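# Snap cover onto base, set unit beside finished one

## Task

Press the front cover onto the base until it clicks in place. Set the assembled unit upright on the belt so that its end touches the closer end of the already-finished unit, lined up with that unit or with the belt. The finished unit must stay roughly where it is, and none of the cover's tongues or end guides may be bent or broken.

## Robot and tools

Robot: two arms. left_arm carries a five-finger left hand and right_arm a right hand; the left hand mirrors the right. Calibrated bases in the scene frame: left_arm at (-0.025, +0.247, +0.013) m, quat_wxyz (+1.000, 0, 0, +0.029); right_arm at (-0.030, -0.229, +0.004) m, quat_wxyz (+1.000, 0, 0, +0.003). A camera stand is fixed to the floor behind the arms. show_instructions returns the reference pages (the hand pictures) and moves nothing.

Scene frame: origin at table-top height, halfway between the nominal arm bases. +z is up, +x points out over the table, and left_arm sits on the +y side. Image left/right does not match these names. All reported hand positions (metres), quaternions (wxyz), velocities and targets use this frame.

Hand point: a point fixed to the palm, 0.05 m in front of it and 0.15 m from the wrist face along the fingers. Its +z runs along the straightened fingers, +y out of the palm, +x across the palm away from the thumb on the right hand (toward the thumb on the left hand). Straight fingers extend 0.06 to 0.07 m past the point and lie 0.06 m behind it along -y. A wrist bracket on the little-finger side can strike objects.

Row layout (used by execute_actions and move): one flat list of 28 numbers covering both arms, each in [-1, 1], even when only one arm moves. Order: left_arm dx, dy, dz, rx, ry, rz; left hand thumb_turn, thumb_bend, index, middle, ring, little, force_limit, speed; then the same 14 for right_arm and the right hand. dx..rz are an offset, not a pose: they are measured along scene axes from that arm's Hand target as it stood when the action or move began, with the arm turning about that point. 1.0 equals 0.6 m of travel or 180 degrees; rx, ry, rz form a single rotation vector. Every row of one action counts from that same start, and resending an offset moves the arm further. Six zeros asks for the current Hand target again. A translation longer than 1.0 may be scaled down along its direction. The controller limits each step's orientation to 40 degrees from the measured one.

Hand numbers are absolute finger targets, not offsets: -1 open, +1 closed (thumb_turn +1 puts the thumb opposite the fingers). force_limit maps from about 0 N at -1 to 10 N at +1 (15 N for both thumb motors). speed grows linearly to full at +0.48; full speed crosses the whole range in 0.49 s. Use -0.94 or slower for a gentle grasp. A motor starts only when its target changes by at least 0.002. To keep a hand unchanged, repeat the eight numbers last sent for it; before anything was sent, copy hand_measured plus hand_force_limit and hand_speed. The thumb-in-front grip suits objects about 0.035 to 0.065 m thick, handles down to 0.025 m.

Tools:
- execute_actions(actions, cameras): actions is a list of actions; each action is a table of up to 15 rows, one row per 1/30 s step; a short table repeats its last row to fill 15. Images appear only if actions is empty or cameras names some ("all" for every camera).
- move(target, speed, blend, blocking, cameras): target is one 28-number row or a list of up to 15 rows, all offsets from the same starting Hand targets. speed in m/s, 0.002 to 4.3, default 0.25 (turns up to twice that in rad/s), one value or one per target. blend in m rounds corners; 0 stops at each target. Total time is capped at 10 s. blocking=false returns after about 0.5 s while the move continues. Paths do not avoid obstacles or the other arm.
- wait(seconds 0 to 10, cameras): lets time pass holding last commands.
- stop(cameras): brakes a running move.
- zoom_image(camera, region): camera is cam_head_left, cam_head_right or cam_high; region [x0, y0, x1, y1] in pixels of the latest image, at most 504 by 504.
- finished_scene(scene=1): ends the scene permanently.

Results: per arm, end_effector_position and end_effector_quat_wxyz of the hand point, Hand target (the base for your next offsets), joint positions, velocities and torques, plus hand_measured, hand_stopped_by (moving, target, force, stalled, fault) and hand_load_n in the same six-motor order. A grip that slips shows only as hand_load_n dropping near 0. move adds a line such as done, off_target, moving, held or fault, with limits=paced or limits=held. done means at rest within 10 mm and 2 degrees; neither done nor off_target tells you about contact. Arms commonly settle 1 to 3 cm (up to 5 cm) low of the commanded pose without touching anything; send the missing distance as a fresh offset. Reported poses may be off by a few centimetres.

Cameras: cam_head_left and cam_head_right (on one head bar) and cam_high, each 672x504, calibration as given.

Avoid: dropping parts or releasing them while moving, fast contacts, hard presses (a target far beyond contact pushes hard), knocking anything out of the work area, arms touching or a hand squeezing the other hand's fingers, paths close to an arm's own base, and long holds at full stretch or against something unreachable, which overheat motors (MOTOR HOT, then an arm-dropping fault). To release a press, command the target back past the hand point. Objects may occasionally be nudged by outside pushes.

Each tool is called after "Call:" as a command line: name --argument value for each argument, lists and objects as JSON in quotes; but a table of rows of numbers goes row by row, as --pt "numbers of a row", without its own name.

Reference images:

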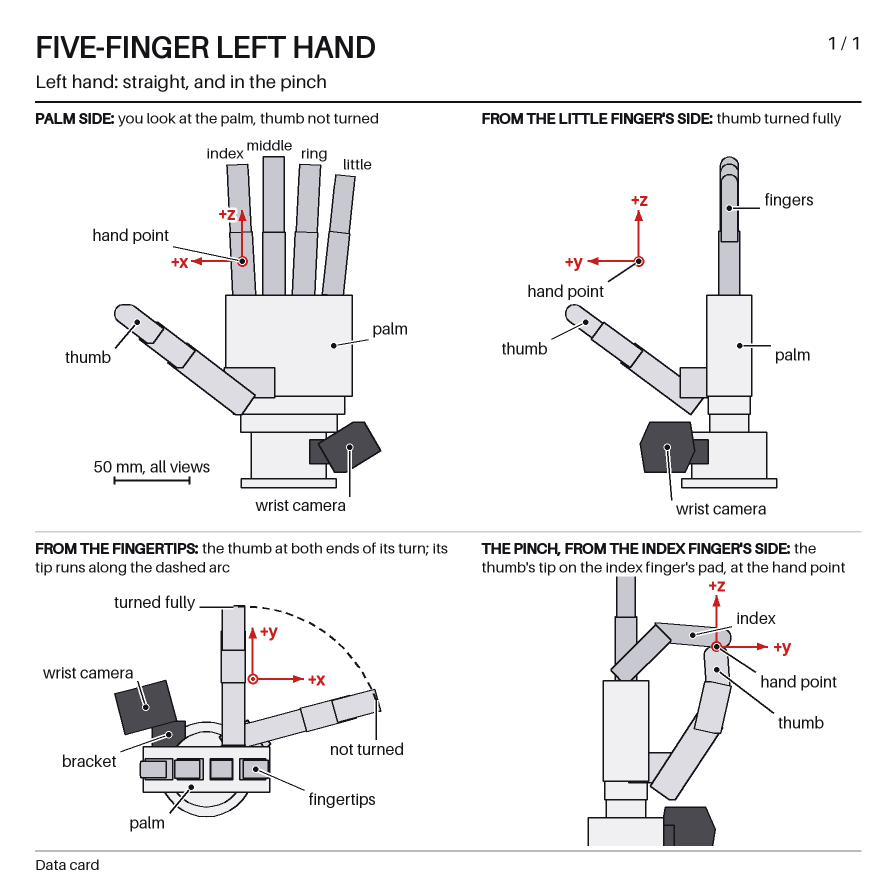

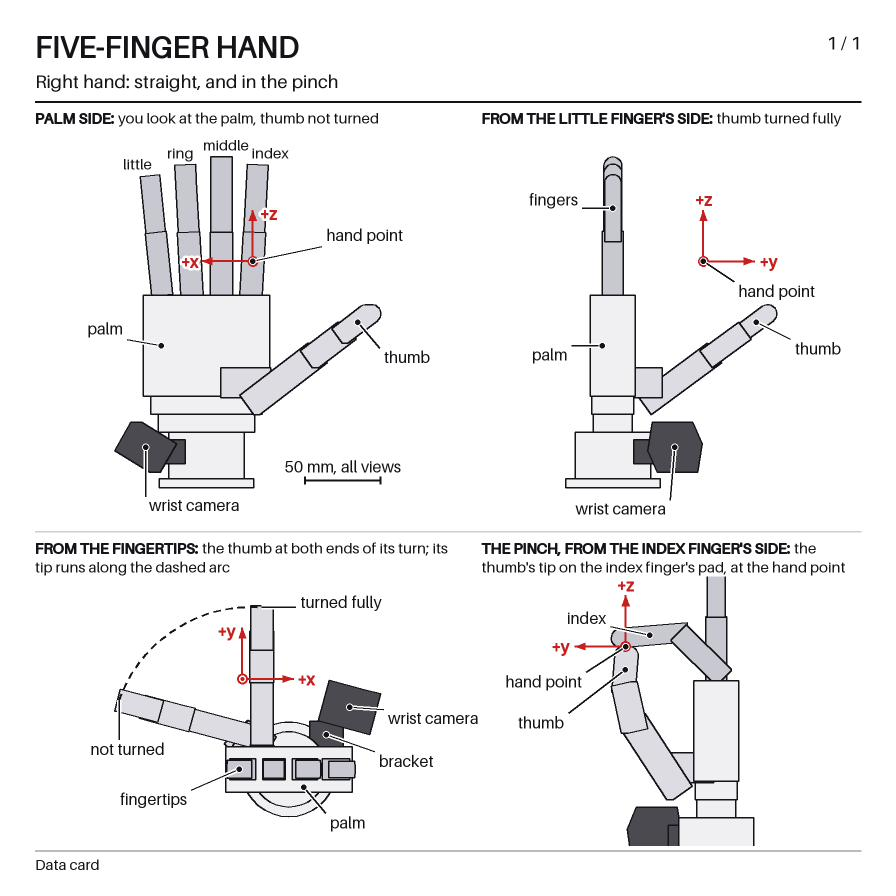

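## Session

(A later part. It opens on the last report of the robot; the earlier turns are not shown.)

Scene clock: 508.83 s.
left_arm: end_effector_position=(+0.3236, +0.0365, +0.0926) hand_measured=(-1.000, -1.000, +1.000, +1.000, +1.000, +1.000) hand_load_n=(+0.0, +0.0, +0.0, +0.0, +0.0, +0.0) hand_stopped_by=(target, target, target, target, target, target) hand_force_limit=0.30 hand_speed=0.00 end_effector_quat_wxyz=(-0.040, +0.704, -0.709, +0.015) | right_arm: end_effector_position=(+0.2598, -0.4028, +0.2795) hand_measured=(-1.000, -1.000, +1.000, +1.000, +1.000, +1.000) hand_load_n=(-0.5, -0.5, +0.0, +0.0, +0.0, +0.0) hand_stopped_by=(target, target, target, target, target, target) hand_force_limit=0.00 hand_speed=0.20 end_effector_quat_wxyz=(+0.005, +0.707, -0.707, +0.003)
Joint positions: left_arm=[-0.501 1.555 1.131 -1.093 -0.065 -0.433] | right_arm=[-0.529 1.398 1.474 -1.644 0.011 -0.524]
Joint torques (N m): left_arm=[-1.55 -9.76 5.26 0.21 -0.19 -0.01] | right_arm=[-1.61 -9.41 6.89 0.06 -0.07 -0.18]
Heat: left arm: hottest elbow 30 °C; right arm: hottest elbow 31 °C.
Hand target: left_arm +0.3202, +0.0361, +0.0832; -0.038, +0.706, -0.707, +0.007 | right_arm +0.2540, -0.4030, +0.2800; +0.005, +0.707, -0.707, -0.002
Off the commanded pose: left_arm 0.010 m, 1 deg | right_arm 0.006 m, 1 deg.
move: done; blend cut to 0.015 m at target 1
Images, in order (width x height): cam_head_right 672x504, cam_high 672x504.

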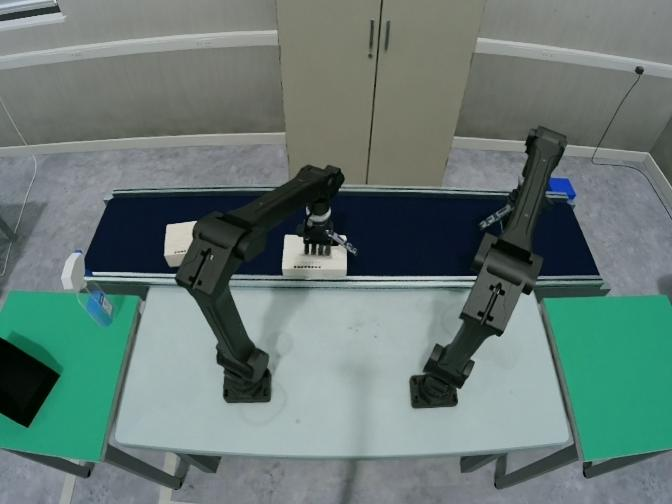

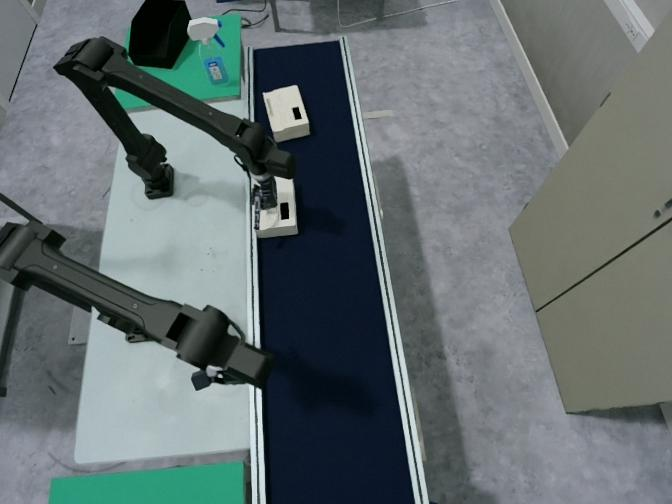

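Call:
move --pt "-0.022 0.005 -0.02 0 0.0 0 -1 -1 1 1 1 1 0.3 0 0 0 0 0 0 0 -1 -1 1 1 1 1 0 0.2" --pt "-0.022 0.005 -0.08 0 0.005 0 -1 -1 1 1 1 1 0.3 0 0 0 0 0 0 0 -1 -1 1 1 1 1 0 0.2" --pt "-0.022 0.005 -0.17 0 0.01 0 -1 -1 1 1 1 1 0.3 0 0 0 0 0 0 0 -1 -1 1 1 1 1 0 0.2" --speed '[0.1,0.06,0.08]' --blend '[0.01,0.005,0]' --cameras '["cam_high","cam_head_right"]'

Call:
zoom_image --camera "cam_head_right" --region '[275, 215, 355, 285]'

Call:
zoom_image --camera "cam_head_right" --region '[312, 258, 348, 282]'

Scene clock: 511.13 s.
left_arm: end_effector_position=(+0.3116, +0.0401, +0.0580) hand_measured=(-1.000, -1.000, +1.000, +1.000, +1.000, +1.000) hand_load_n=(+0.0, +0.0, -3.0, -2.0, -2.0, -2.5) hand_stopped_by=(target, target, target, target, target, target) hand_force_limit=0.30 hand_speed=0.00 end_effector_quat_wxyz=(-0.045, +0.703, -0.709, +0.036) | right_arm: end_effector_position=(+0.2598, -0.4028, +0.2795) hand_measured=(-1.000, -1.000, +1.000, +1.000, +1.000, +1.000) hand_load_n=(+0.0, +0.0, +0.0, +0.0, +0.0, +0.0) hand_stopped_by=(target, target, target, target, target, target) hand_force_limit=0.00 hand_speed=0.20 end_effector_quat_wxyz=(+0.005, +0.707, -0.707, +0.003)
Joint positions: left_arm=[-0.503 1.537 1.011 -0.945 -0.06 -0.433] | right_arm=[-0.529 1.398 1.474 -1.644 0.011 -0.524]
Joint torques (N m): left_arm=[-1.14 0.15 2.32 3.45 0.19 0] | right_arm=[-1.55 -9.41 6.89 0.08 -0.06 -0.18]
Heat: left arm: hottest shoulder 29 °C; right arm: hottest elbow 31 °C.
Hand target: left_arm +0.3068, +0.0390, -0.0189; -0.027, +0.706, -0.708, -0.005 | right_arm +0.2540, -0.4030, +0.2800; +0.005, +0.707, -0.707, -0.002
Off the commanded pose: left_arm 0.077 m, 5 deg | right_arm 0.006 m, 1 deg.
move: off_target (left_arm); blend cut to 0.0091 m at target 1
Images, in order (width x height): cam_head_right 672x504, cam_high 672x504.

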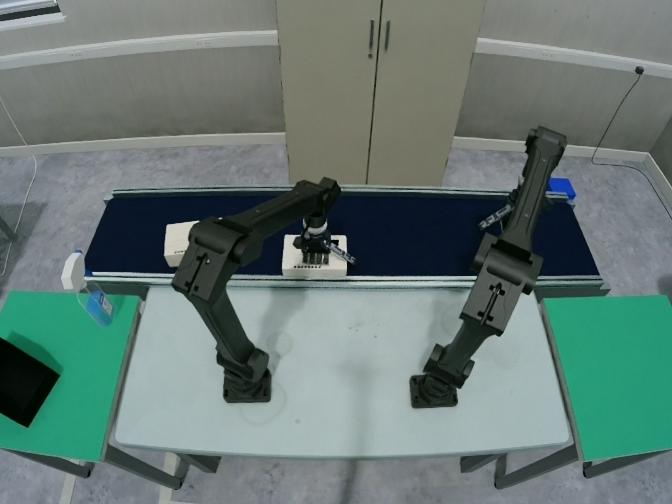

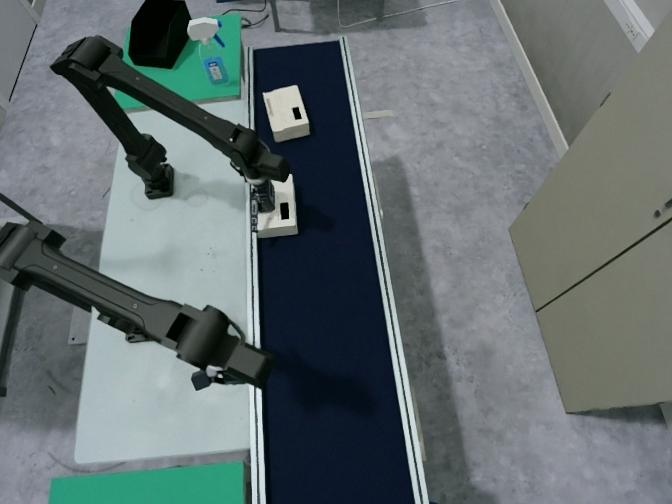

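Scaled by 6.300 from the camera's 672x504 image, which has a finer 960x720 frame.

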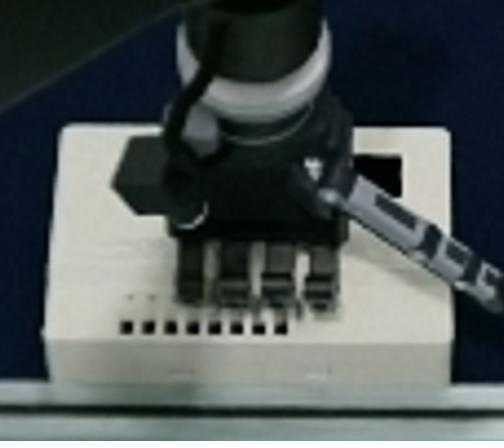

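Scaled by 14.000 from the camera's 672x504 image, which has a finer 960x720 frame.

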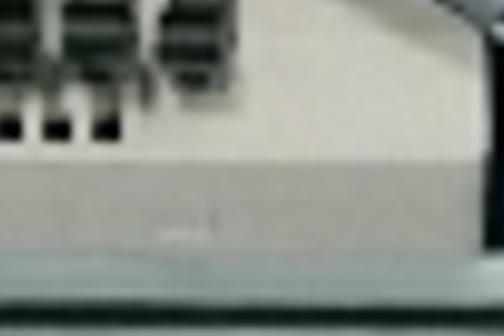

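Call:
move --pt "0.005 0 0.10 0 -0.005 0 -1 -1 1 1 1 1 0.3 0 0 0 0 0 0 0 -1 -1 1 1 1 1 0 0.2" --pt "0.0 0 0.2 0 -0.01 0 -1 -1 1 1 1 1 0.3 0 0 0 0 0 0 0 -1 -1 1 1 1 1 0 0.2" --pt "-0.12 -0.02 0.40 0 -0.01 0.0444 -1 -1 1 1 1 1 0.3 0 0 0 0 0 0 0 -1 -1 1 1 1 1 0 0.2" --speed '[0.1,0.12,0.25]' --blend '[0.01,0.02,0]'

Scene clock: 516.80 s.
left_arm: end_effector_position=(+0.2233, +0.0372, +0.2056) hand_measured=(-1.000, -1.000, +1.000, +1.000, +1.000, +1.000) hand_load_n=(+0.0, +0.0, +0.0, +0.0, +0.0, +0.0) hand_stopped_by=(target, target, target, target, target, target) hand_force_limit=0.30 hand_speed=0.00 end_effector_quat_wxyz=(-0.033, +0.752, -0.658, -0.012) | right_arm: end_effector_position=(+0.2598, -0.4028, +0.2795) hand_measured=(-1.000, -1.000, +1.000, +1.000, +1.000, +1.000) hand_load_n=(+0.0, +0.0, +0.0, +0.0, +0.0, +0.0) hand_stopped_by=(target, target, target, target, target, target) hand_force_limit=0.00 hand_speed=0.20 end_effector_quat_wxyz=(+0.005, +0.707, -0.707, +0.003)
Joint positions: left_arm=[-0.609 1.266 1.141 -1.46 -0.069 -0.685] | right_arm=[-0.529 1.398 1.474 -1.644 0.011 -0.524]
Joint torques (N m): left_arm=[-1.67 -6.53 10.15 -0.46 -0.18 -0.01] | right_arm=[-1.67 -9.41 6.89 0.05 -0.06 -0.18]
Heat: left arm: hottest shoulder 29 °C; right arm: hottest elbow 31 °C.
Hand target: left_arm +0.2349, +0.0270, +0.2211; -0.038, +0.754, -0.656, +0.005 | right_arm +0.2540, -0.4030, +0.2800; +0.005, +0.707, -0.707, -0.002
Off the commanded pose: left_arm 0.022 m, 2 deg | right_arm 0.006 m, 1 deg.
move: off_target (left_arm)

Call:
move --pt "0 0 0 0 0 0 -1 -1 -1 -1 -1 -1 0.3 0 0 0 0 0 0 0 -1 -1 1 1 1 1 0 0.2" --pt "-0.003 0.0 -0.195 0 0 0 -1 -1 -1 -1 -1 -1 0.3 0 0 0 0 0 0 0 -1 -1 1 1 1 1 0 0.2" --speed '[0.1,0.15]' --cameras '["all"]'

Call:
zoom_image --camera "cam_head_right" --region '[275, 215, 355, 285]'

Call:
zoom_image --camera "cam_high" --region '[230, 168, 310, 245]'

Scene clock: 520.30 s.
left_arm: end_effector_position=(+0.2365, +0.0285, +0.1109) hand_measured=(-1.000, -1.000, -1.000, -1.000, -1.000, -1.000) hand_load_n=(+0.0, +0.0, +0.0, +0.0, +0.0, +0.0) hand_stopped_by=(target, target, target, target, target, target) hand_force_limit=0.30 hand_speed=0.00 end_effector_quat_wxyz=(-0.037, +0.753, -0.657, +0.010) | right_arm: end_effector_position=(+0.2598, -0.4028, +0.2795) hand_measured=(-1.000, -1.000, +1.000, +1.000, +1.000, +1.000) hand_load_n=(+0.0, +0.0, +0.0, +0.0, +0.0, +0.0) hand_stopped_by=(target, target, target, target, target, target) hand_force_limit=0.00 hand_speed=0.20 end_effector_quat_wxyz=(+0.005, +0.707, -0.707, +0.003)
Joint positions: left_arm=[-0.611 1.34 0.955 -1.154 -0.07 -0.688] | right_arm=[-0.529 1.398 1.474 -1.644 0.011 -0.524]
Joint torques (N m): left_arm=[-1.85 -7.12 5.46 0.18 -0.19 -0.01] | right_arm=[-1.61 -9.41 6.86 0.08 -0.07 -0.17]
Heat: left arm: hottest shoulder 29 °C; right arm: hottest elbow 31 °C.
Hand target: left_arm +0.2331, +0.0271, +0.1042; -0.038, +0.754, -0.656, +0.005 | right_arm +0.2540, -0.4030, +0.2800; +0.005, +0.707, -0.707, -0.002
Off the commanded pose: left_arm 0.008 m, 1 deg | right_arm 0.006 m, 1 deg.
move: done

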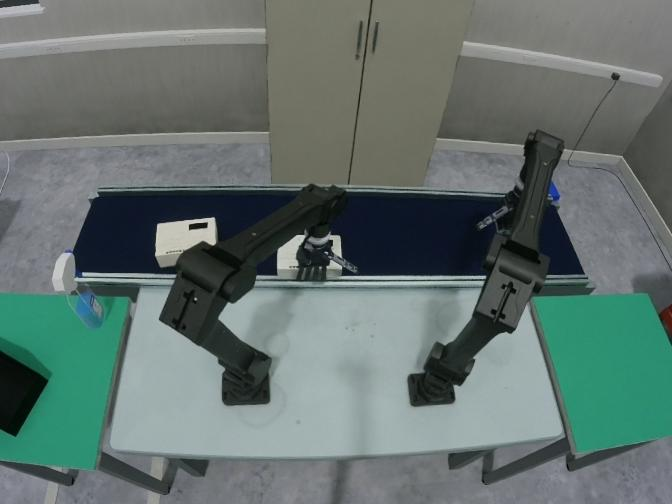

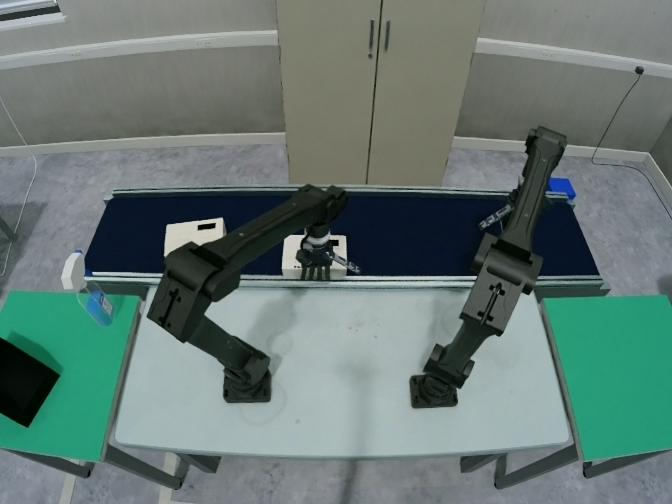

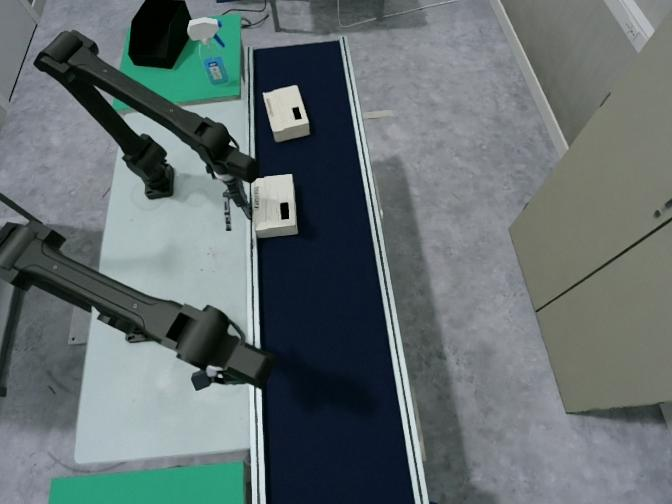

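Scaled by 6.300 from the camera's 672x504 image, which has a finer 960x720 frame.

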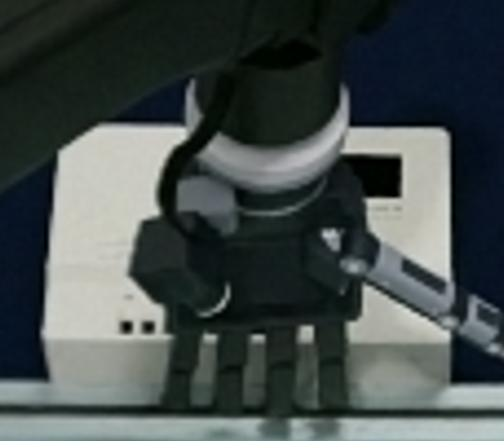

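Scaled by 6.300 from the camera's 672x504 image, which has a finer 960x720 frame.

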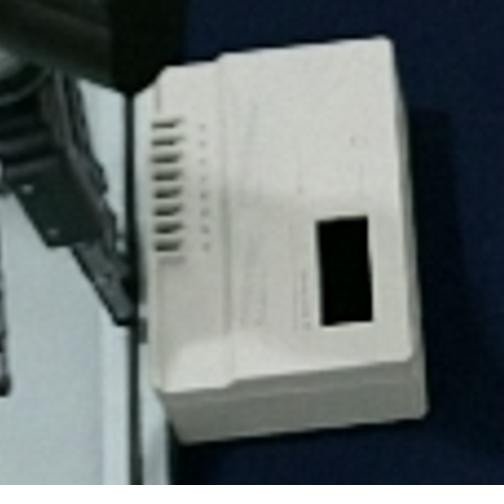

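Call:
move --target '[0.12, 0, 0.004, 0,0,0, -1,-1,-1,-1,-1,-1,0.3,0, 0,0,0,0,0,0, -1,-1,1,1,1,1,0,0.2]' --speed 0.07 --cameras '["all"]'

Call:
zoom_image --camera "cam_high" --region '[230, 158, 330, 245]'

Scene clock: 522.30 s.
left_arm: end_effector_position=(+0.2794, +0.0337, +0.0929) hand_measured=(-1.000, -1.000, -1.000, -1.000, -1.000, -1.000) hand_load_n=(+0.0, +0.0, +0.0, -0.5, -1.0, +0.0) hand_stopped_by=(target, target, target, target, target, target) hand_force_limit=0.30 hand_speed=0.00 end_effector_quat_wxyz=(-0.029, +0.753, -0.657, -0.019) | right_arm: end_effector_position=(+0.2598, -0.4028, +0.2795) hand_measured=(-1.000, -1.000, +1.000, +1.000, +1.000, +1.000) hand_load_n=(+0.0, +0.0, +0.0, +0.0, +0.0, +0.0) hand_stopped_by=(target, target, target, target, target, target) hand_force_limit=0.00 hand_speed=0.20 end_effector_quat_wxyz=(+0.005, +0.707, -0.707, +0.003)
Joint positions: left_arm=[-0.541 1.492 1.053 -1.155 -0.066 -0.621] | right_arm=[-0.529 1.398 1.474 -1.644 0.011 -0.524]
Joint torques (N m): left_arm=[-0.26 -8.76 10.04 -0.05 -0.32 0.23] | right_arm=[-1.61 -9.41 6.89 0.08 -0.07 -0.18]
Heat: left arm: hottest shoulder 29 °C; right arm: hottest elbow 31 °C.
Hand target: left_arm +0.3051, +0.0270, +0.1064; -0.038, +0.754, -0.656, +0.005 | right_arm +0.2540, -0.4030, +0.2800; +0.005, +0.707, -0.707, -0.002
Off the commanded pose: left_arm 0.030 m, 3 deg | right_arm 0.006 m, 1 deg.
move: off_target (left_arm)

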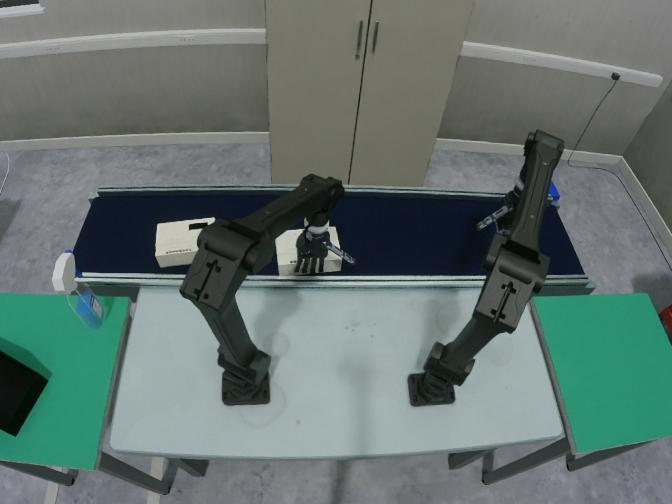

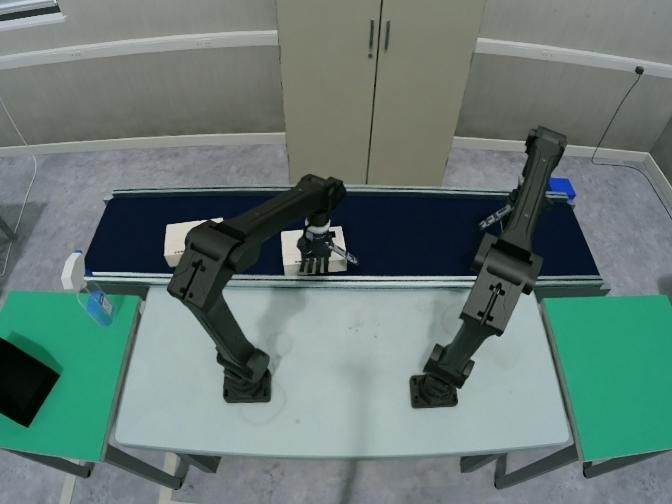

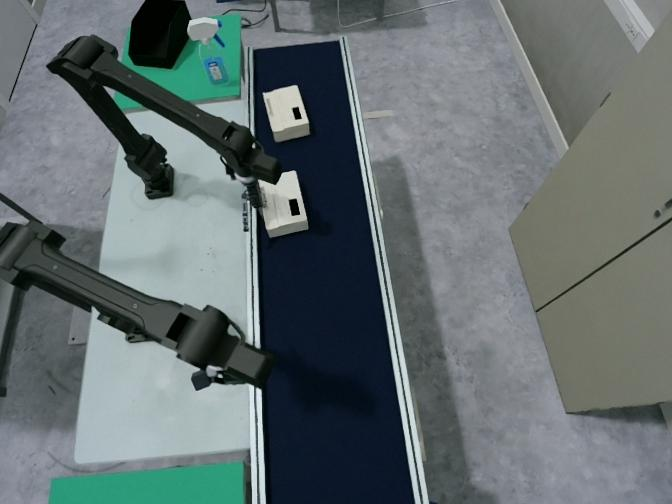

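Scaled by 5.040 from the camera's 672x504 image, which has a finer 960x720 frame.

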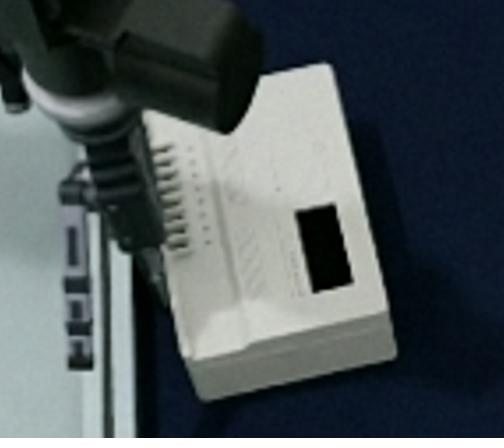

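Call:
zoom_image --camera "cam_high" --region '[258, 80, 314, 144]'

Scaled by 7.875 from the camera's 672x504 image, which has a finer 960x720 frame.

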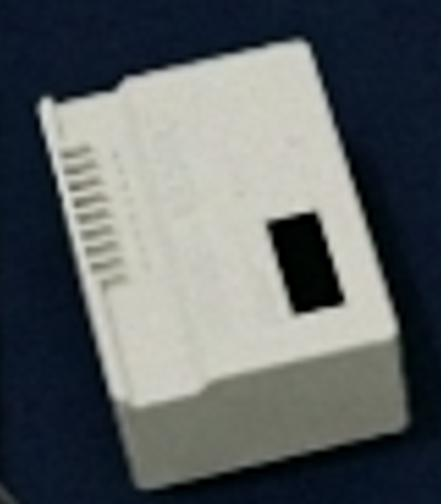

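Call:
move --target '[0.138, 0, 0.008, 0,0,0.008, -1,-1,-1,-1,-1,-1,0.3,0, 0,0,0,0,0,0, -1,-1,1,1,1,1,0,0.2]' --speed 0.07 --cameras '["all"]'

Call:
zoom_image --camera "cam_high" --region '[250, 158, 350, 245]'

Scene clock: 525.67 s.
left_arm: end_effector_position=(+0.3633, +0.0308, +0.0984) hand_measured=(-1.000, -1.000, -1.000, -1.000, -1.000, -1.000) hand_load_n=(+0.0, +0.0, +0.0, -0.5, -1.5, +0.0) hand_stopped_by=(target, target, target, target, target, target) hand_force_limit=0.30 hand_speed=0.00 end_effector_quat_wxyz=(-0.029, +0.762, -0.647, -0.016) | right_arm: end_effector_position=(+0.2598, -0.4028, +0.2795) hand_measured=(-1.000, -1.000, +1.000, +1.000, +1.000, +1.000) hand_load_n=(+0.0, +0.0, +0.5, +0.0, +0.0, +0.0) hand_stopped_by=(target, target, target, target, target, target) hand_force_limit=0.00 hand_speed=0.20 end_effector_quat_wxyz=(+0.005, +0.707, -0.707, +0.003)
Joint positions: left_arm=[-0.463 1.667 1.28 -1.198 -0.066 -0.569] | right_arm=[-0.529 1.398 1.474 -1.644 0.011 -0.524]
Joint torques (N m): left_arm=[-0.21 -11.52 10.28 -0.2 -0.25 0.23] | right_arm=[-1.61 -9.41 6.89 0.06 -0.07 -0.17]
Heat: left arm: hottest elbow 30 °C; right arm: hottest elbow 31 °C.
Hand target: left_arm +0.3878, +0.0270, +0.1113; -0.038, +0.762, -0.647, +0.004 | right_arm +0.2540, -0.4030, +0.2800; +0.005, +0.707, -0.707, -0.002
Off the commanded pose: left_arm 0.028 m, 3 deg | right_arm 0.006 m, 1 deg.
move: off_target (left_arm)

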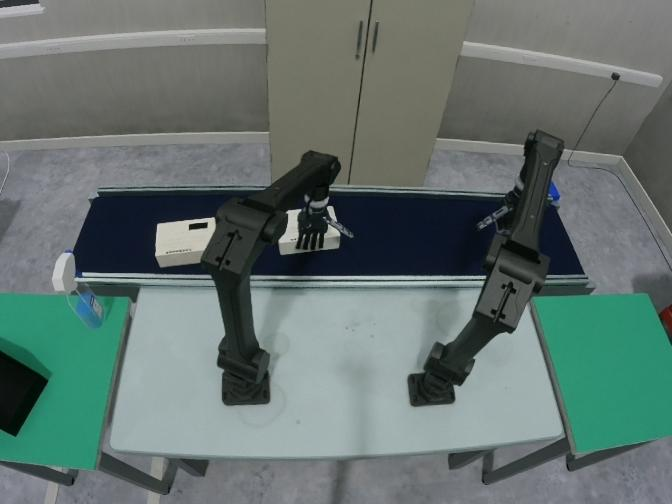

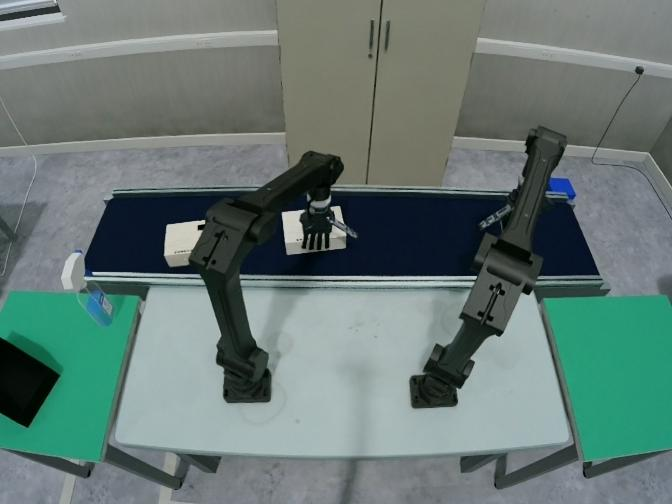

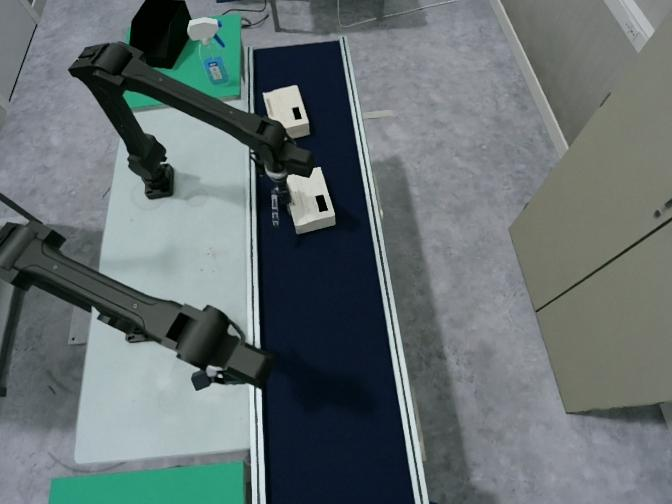

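Scaled by 5.040 from the camera's 672x504 image, which has a finer 960x720 frame.

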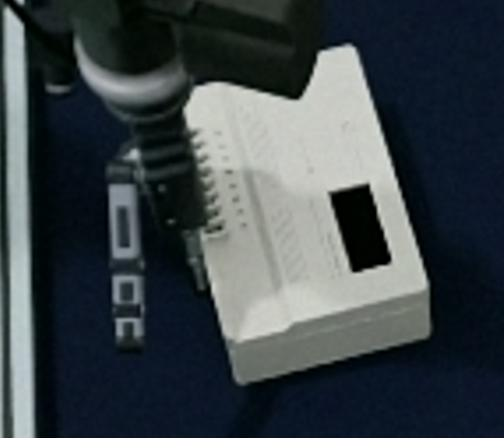

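Call:
move --target '[0.014, 0, 0, 0,0,0.001, -1,-1,-1,-1,-1,-1,0.3,0, 0,0,0,0,0,0, -1,-1,1,1,1,1,0,0.2]' --speed 0.05

Scene clock: 526.97 s.
left_arm: end_effector_position=(+0.3712, +0.0303, +0.0987) hand_measured=(-1.000, -1.000, -1.000, -1.000, -1.000, -1.000) hand_load_n=(+0.0, -0.5, +0.0, -1.0, -1.5, +0.0) hand_stopped_by=(target, target, target, target, target, target) hand_force_limit=0.30 hand_speed=0.00 end_effector_quat_wxyz=(-0.029, +0.763, -0.646, -0.016) | right_arm: end_effector_position=(+0.2598, -0.4028, +0.2795) hand_measured=(-1.000, -1.000, +1.000, +1.000, +1.000, +1.000) hand_load_n=(+0.0, -0.5, +0.0, +0.0, +0.0, +0.0) hand_stopped_by=(target, target, target, target, target, target) hand_force_limit=0.00 hand_speed=0.20 end_effector_quat_wxyz=(+0.005, +0.707, -0.707, +0.003)
Joint positions: left_arm=[-0.457 1.685 1.304 -1.204 -0.066 -0.565] | right_arm=[-0.529 1.398 1.474 -1.644 0.011 -0.524]
Joint torques (N m): left_arm=[-0.26 -11.93 10.26 -0.17 -0.25 0.23] | right_arm=[-1.61 -9.47 6.87 0.06 -0.07 -0.18]
Heat: left arm: hottest elbow 30 °C; right arm: hottest elbow 31 °C.
Hand target: left_arm +0.3963, +0.0270, +0.1114; -0.038, +0.763, -0.646, +0.004 | right_arm +0.2540, -0.4030, +0.2800; +0.005, +0.707, -0.707, -0.002
Off the commanded pose: left_arm 0.028 m, 3 deg | right_arm 0.006 m, 1 deg.
move: off_target (left_arm)

Call:
move --pt "-0.15 0 0.0 0 0 0 -1 -1 -1 -1 -1 -1 0.3 0 0.077 0.072 0 0 0 0.15 -1 -1 -1 -1 -1 -1 0 0.2" --pt "-0.15 0 0.25 0 0 0 -1 -1 -1 -1 -1 -1 0.3 0 0.21 0.255 -0.03 0 0 0.35 -1 -1 -1 -1 -1 -1 0 0.2" --pt "-0.35 0.35 0.32 0 0 0 -1 -1 -1 -1 -1 -1 0.3 0 0.36 0.455 -0.16 0 0 0.547 -1 -1 -1 -1 -1 -1 0 0.2" --speed '[0.25,0.35,0.35]' --blend '[0.03,0.05,0]' --cameras '["all"]'

Call:
zoom_image --camera "cam_high" --region '[250, 158, 350, 245]'

Scene clock: 532.13 s.
left_arm: end_effector_position=(+0.1914, +0.2352, +0.3065) hand_measured=(-1.000, -1.000, -1.000, -1.000, -1.000, -1.000) hand_load_n=(+0.0, +0.0, +0.0, +0.0, +0.0, +0.5) hand_stopped_by=(target, target, target, target, target, target) hand_force_limit=0.30 hand_speed=0.00 end_effector_quat_wxyz=(-0.056, +0.762, -0.645, +0.026) | right_arm: end_effector_position=(+0.4527, -0.1362, +0.1766) hand_measured=(-1.000, -1.000, -1.000, -1.000, -1.000, -1.000) hand_load_n=(+0.0, +0.0, +0.0, +0.0, +0.0, +0.0) hand_stopped_by=(target, target, target, target, target, target) hand_force_limit=0.00 hand_speed=0.20 end_effector_quat_wxyz=(+0.010, +0.997, +0.069, -0.015)
Joint positions: left_arm=[0.017 0.981 1.206 -1.679 -0.044 -0.088] | right_arm=[0.3 1.758 1.624 -1.472 0.012 -1.403]
Joint torques (N m): left_arm=[-0.32 -3.19 5.79 -0.18 0.06 0.23] | right_arm=[-0.73 -12.69 10.77 0.64 0.01 -0.17]
Heat: left arm: hottest elbow 30 °C; right arm: hottest elbow 32 °C.
Hand target: left_arm +0.1863, +0.2370, +0.3033; -0.038, +0.763, -0.646, +0.004 | right_arm +0.4701, -0.1300, +0.1842; +0.005, +0.997, +0.074, +0.003
Off the commanded pose: left_arm 0.006 m, 3 deg | right_arm 0.020 m, 2 deg.
joint sent to its limit (left arm) — joint 4 (wrist pitch), lower limit. The joint targets still meet the commanded pose.
move: off_target (left_arm, right_arm)

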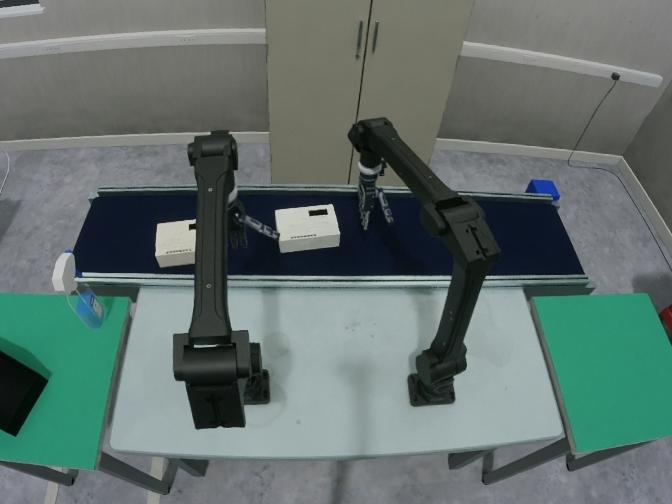

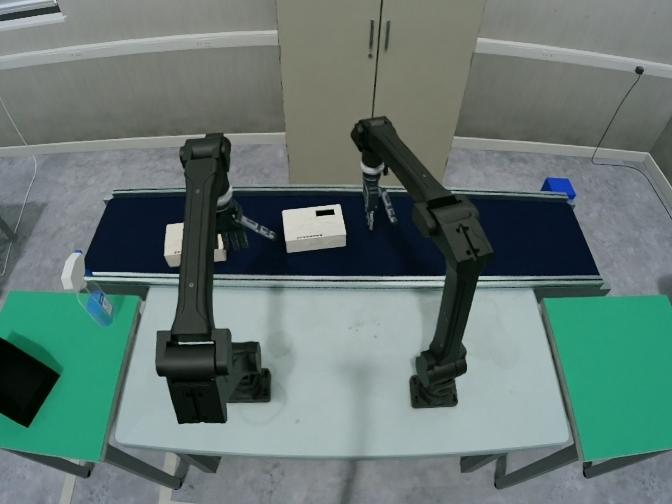

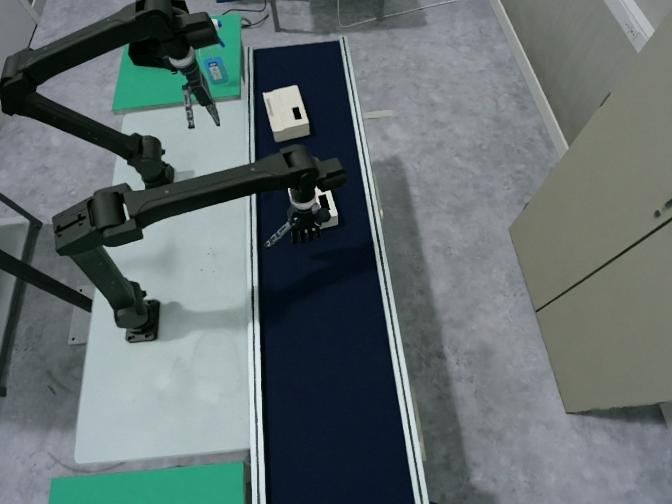

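Scaled by 5.040 from the camera's 672x504 image, which has a finer 960x720 frame.

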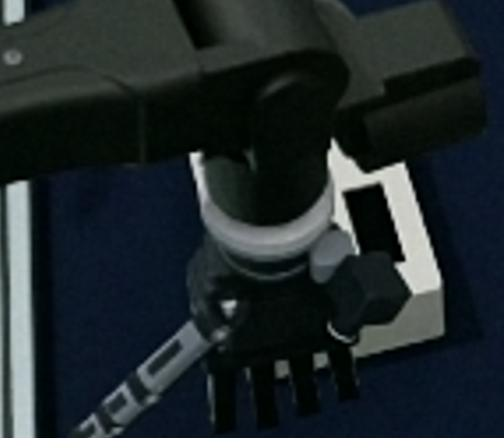

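Call:
move --target '[0,0,0,0,0,0, -1,-1,-1,-1,-1,-1,0.3,0, 0.018,0,-0.149,0,0,0, -1,-1,-1,-1,-1,-1,0,0.2]' --speed 0.15 --cameras '["all"]'

Call:
zoom_image --camera "cam_high" --region '[250, 158, 350, 255]'

Call:
zoom_image --camera "cam_head_right" --region '[275, 185, 405, 285]'

Scene clock: 533.97 s.
left_arm: end_effector_position=(+0.1913, +0.2352, +0.3065) hand_measured=(-1.000, -1.000, -1.000, -1.000, -1.000, -1.000) hand_load_n=(+0.0, +0.0, +0.0, +0.0, +0.0, +0.0) hand_stopped_by=(target, target, target, target, target, target) hand_force_limit=0.30 hand_speed=0.00 end_effector_quat_wxyz=(-0.056, +0.762, -0.645, +0.026) | right_arm: end_effector_position=(+0.4776, -0.1286, +0.1001) hand_measured=(-1.000, -1.000, -1.000, -1.000, -1.000, -1.000) hand_load_n=(+0.0, +0.0, +0.0, +0.0, +0.0, +0.0) hand_stopped_by=(target, target, target, target, target, target) hand_force_limit=0.00 hand_speed=0.20 end_effector_quat_wxyz=(+0.005, +0.997, +0.071, +0.003)
Joint positions: left_arm=[0.017 0.981 1.206 -1.679 -0.044 -0.088] | right_arm=[0.3 1.841 1.541 -1.267 0.012 -1.409]
Joint torques (N m): left_arm=[-0.32 -3.31 5.79 -0.21 0.07 0.22] | right_arm=[-1.26 -13.98 6.94 0.83 0 -0.18]
Heat: left arm: hottest elbow 30 °C; right arm: hottest elbow 32 °C.
Hand target: left_arm +0.1863, +0.2369, +0.3033; -0.038, +0.763, -0.646, +0.004 | right_arm +0.4809, -0.1300, +0.0948; +0.005, +0.997, +0.074, +0.003
Off the commanded pose: left_arm 0.006 m, 3 deg | right_arm 0.006 m, 0 deg.
joint sent to its limit (left arm) — joint 4 (wrist pitch), lower limit. The joint targets still meet the commanded pose.
move: off_target (left_arm)

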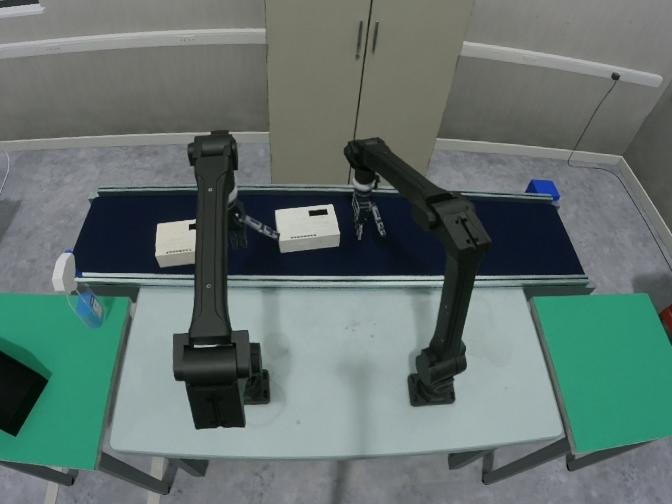

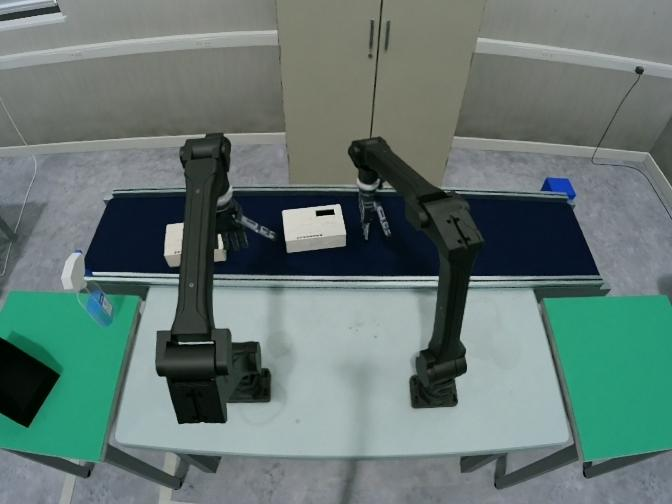

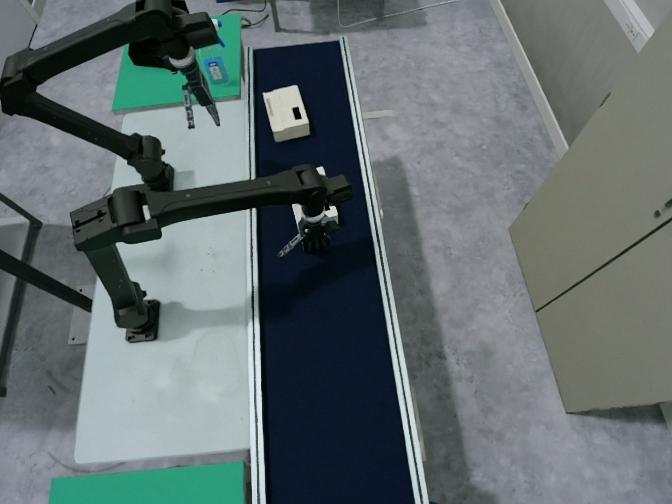

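Scaled by 5.040 from the camera's 672x504 image, which has a finer 960x720 frame.

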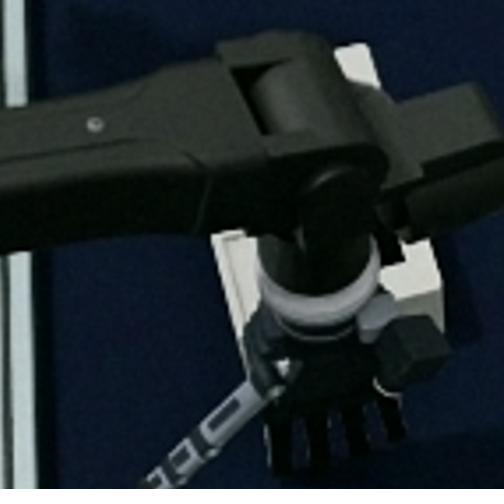

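Scaled by 3.877 from the camera's 672x504 image, which has a finer 960x720 frame.

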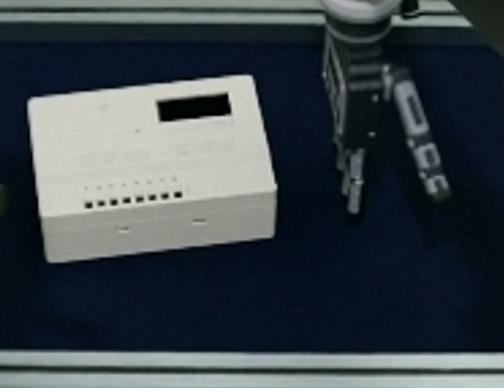

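Call:
move --pt "0 0 0 0 0 0 -1 -1 -1 -1 -1 -1 0.3 0 0.035 0 0 0 0 0 -1 -1 -1 -1 -1 -1 0 0.2" --pt "0 0 0 0 0 0 -1 -1 -1 -1 -1 -1 0.3 0 -0.004 0.257 0.005 0 0 0 -1 -1 -1 -1 -1 -1 0 0.2" --speed '[0.15,0.09]' --blend '[0.005,0]' --cameras '["all"]'

Call:
zoom_image --camera "cam_high" --region '[250, 80, 350, 215]'

Call:
zoom_image --camera "cam_head_right" --region '[155, 185, 355, 285]'

Scene clock: 537.77 s.
left_arm: end_effector_position=(+0.1913, +0.2352, +0.3065) hand_measured=(-1.000, -1.000, -1.000, -1.000, -1.000, -1.000) hand_load_n=(+0.0, -0.5, +0.0, +0.0, +0.0, +0.0) hand_stopped_by=(target, target, target, target, target, target) hand_force_limit=0.30 hand_speed=0.00 end_effector_quat_wxyz=(-0.056, +0.762, -0.645, +0.026) | right_arm: end_effector_position=(+0.4719, +0.0040, +0.0977) hand_measured=(-1.000, -1.000, -1.000, -1.000, -1.000, -1.000) hand_load_n=(+0.0, +0.0, +0.0, -1.0, +0.0, +0.0) hand_stopped_by=(target, target, target, target, target, target) hand_force_limit=0.00 hand_speed=0.20 end_effector_quat_wxyz=(+0.013, +0.997, +0.070, -0.002)
Joint positions: left_arm=[0.017 0.981 1.206 -1.679 -0.044 -0.088] | right_arm=[0.518 1.979 1.74 -1.346 0.021 -1.188]
Joint torques (N m): left_arm=[-0.38 -3.19 5.81 -0.23 0.06 0.22] | right_arm=[0.73 -14.86 10.73 0.27 -0.32 0.05]
Heat: left arm: hottest elbow 30 °C; right arm: hottest elbow 33 °C.
Hand target: left_arm +0.1863, +0.2369, +0.3033; -0.038, +0.763, -0.646, +0.004 | right_arm +0.4783, +0.0242, +0.0977; +0.005, +0.997, +0.074, +0.003
Off the commanded pose: left_arm 0.006 m, 3 deg | right_arm 0.021 m, 1 deg.
joint sent to its limit (left arm) — joint 4 (wrist pitch), lower limit. The joint targets still meet the commanded pose.
move: off_target (left_arm, right_arm)

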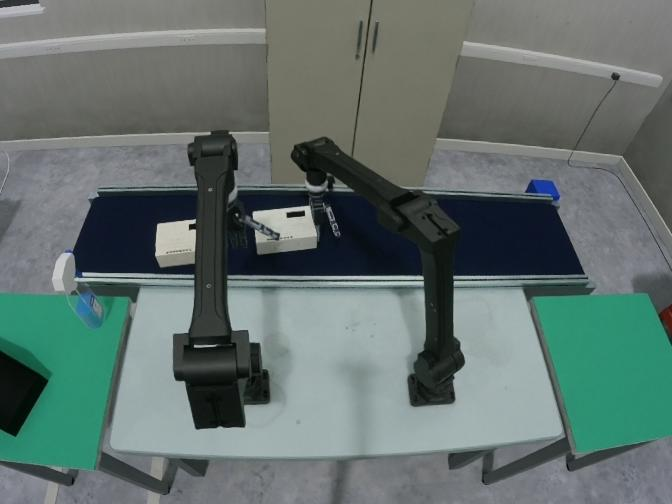

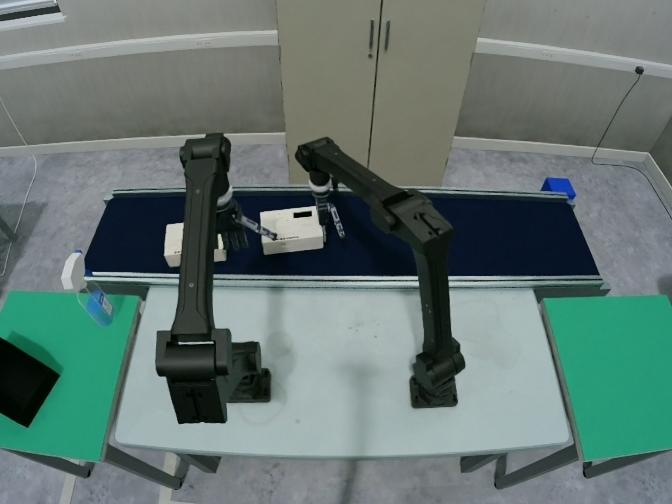

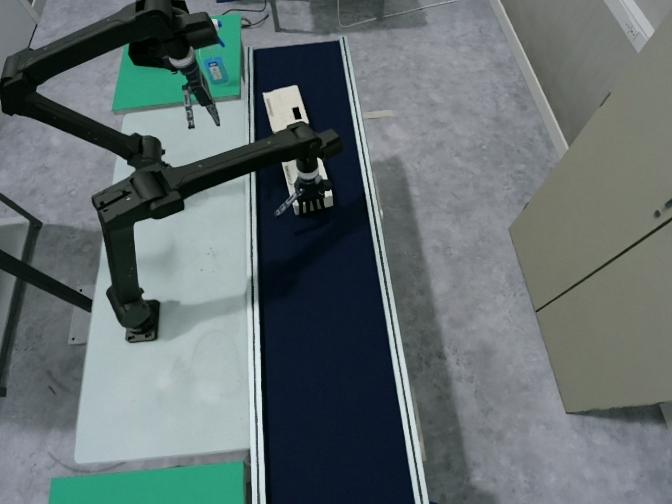

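Scaled by 3.733 from the camera's 672x504 image, which has a finer 960x720 frame.

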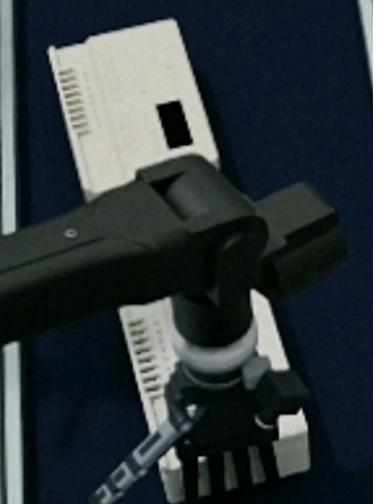

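Scaled by 2.520 from the camera's 672x504 image, which has a finer 960x720 frame.

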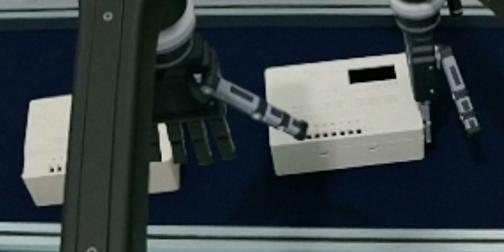

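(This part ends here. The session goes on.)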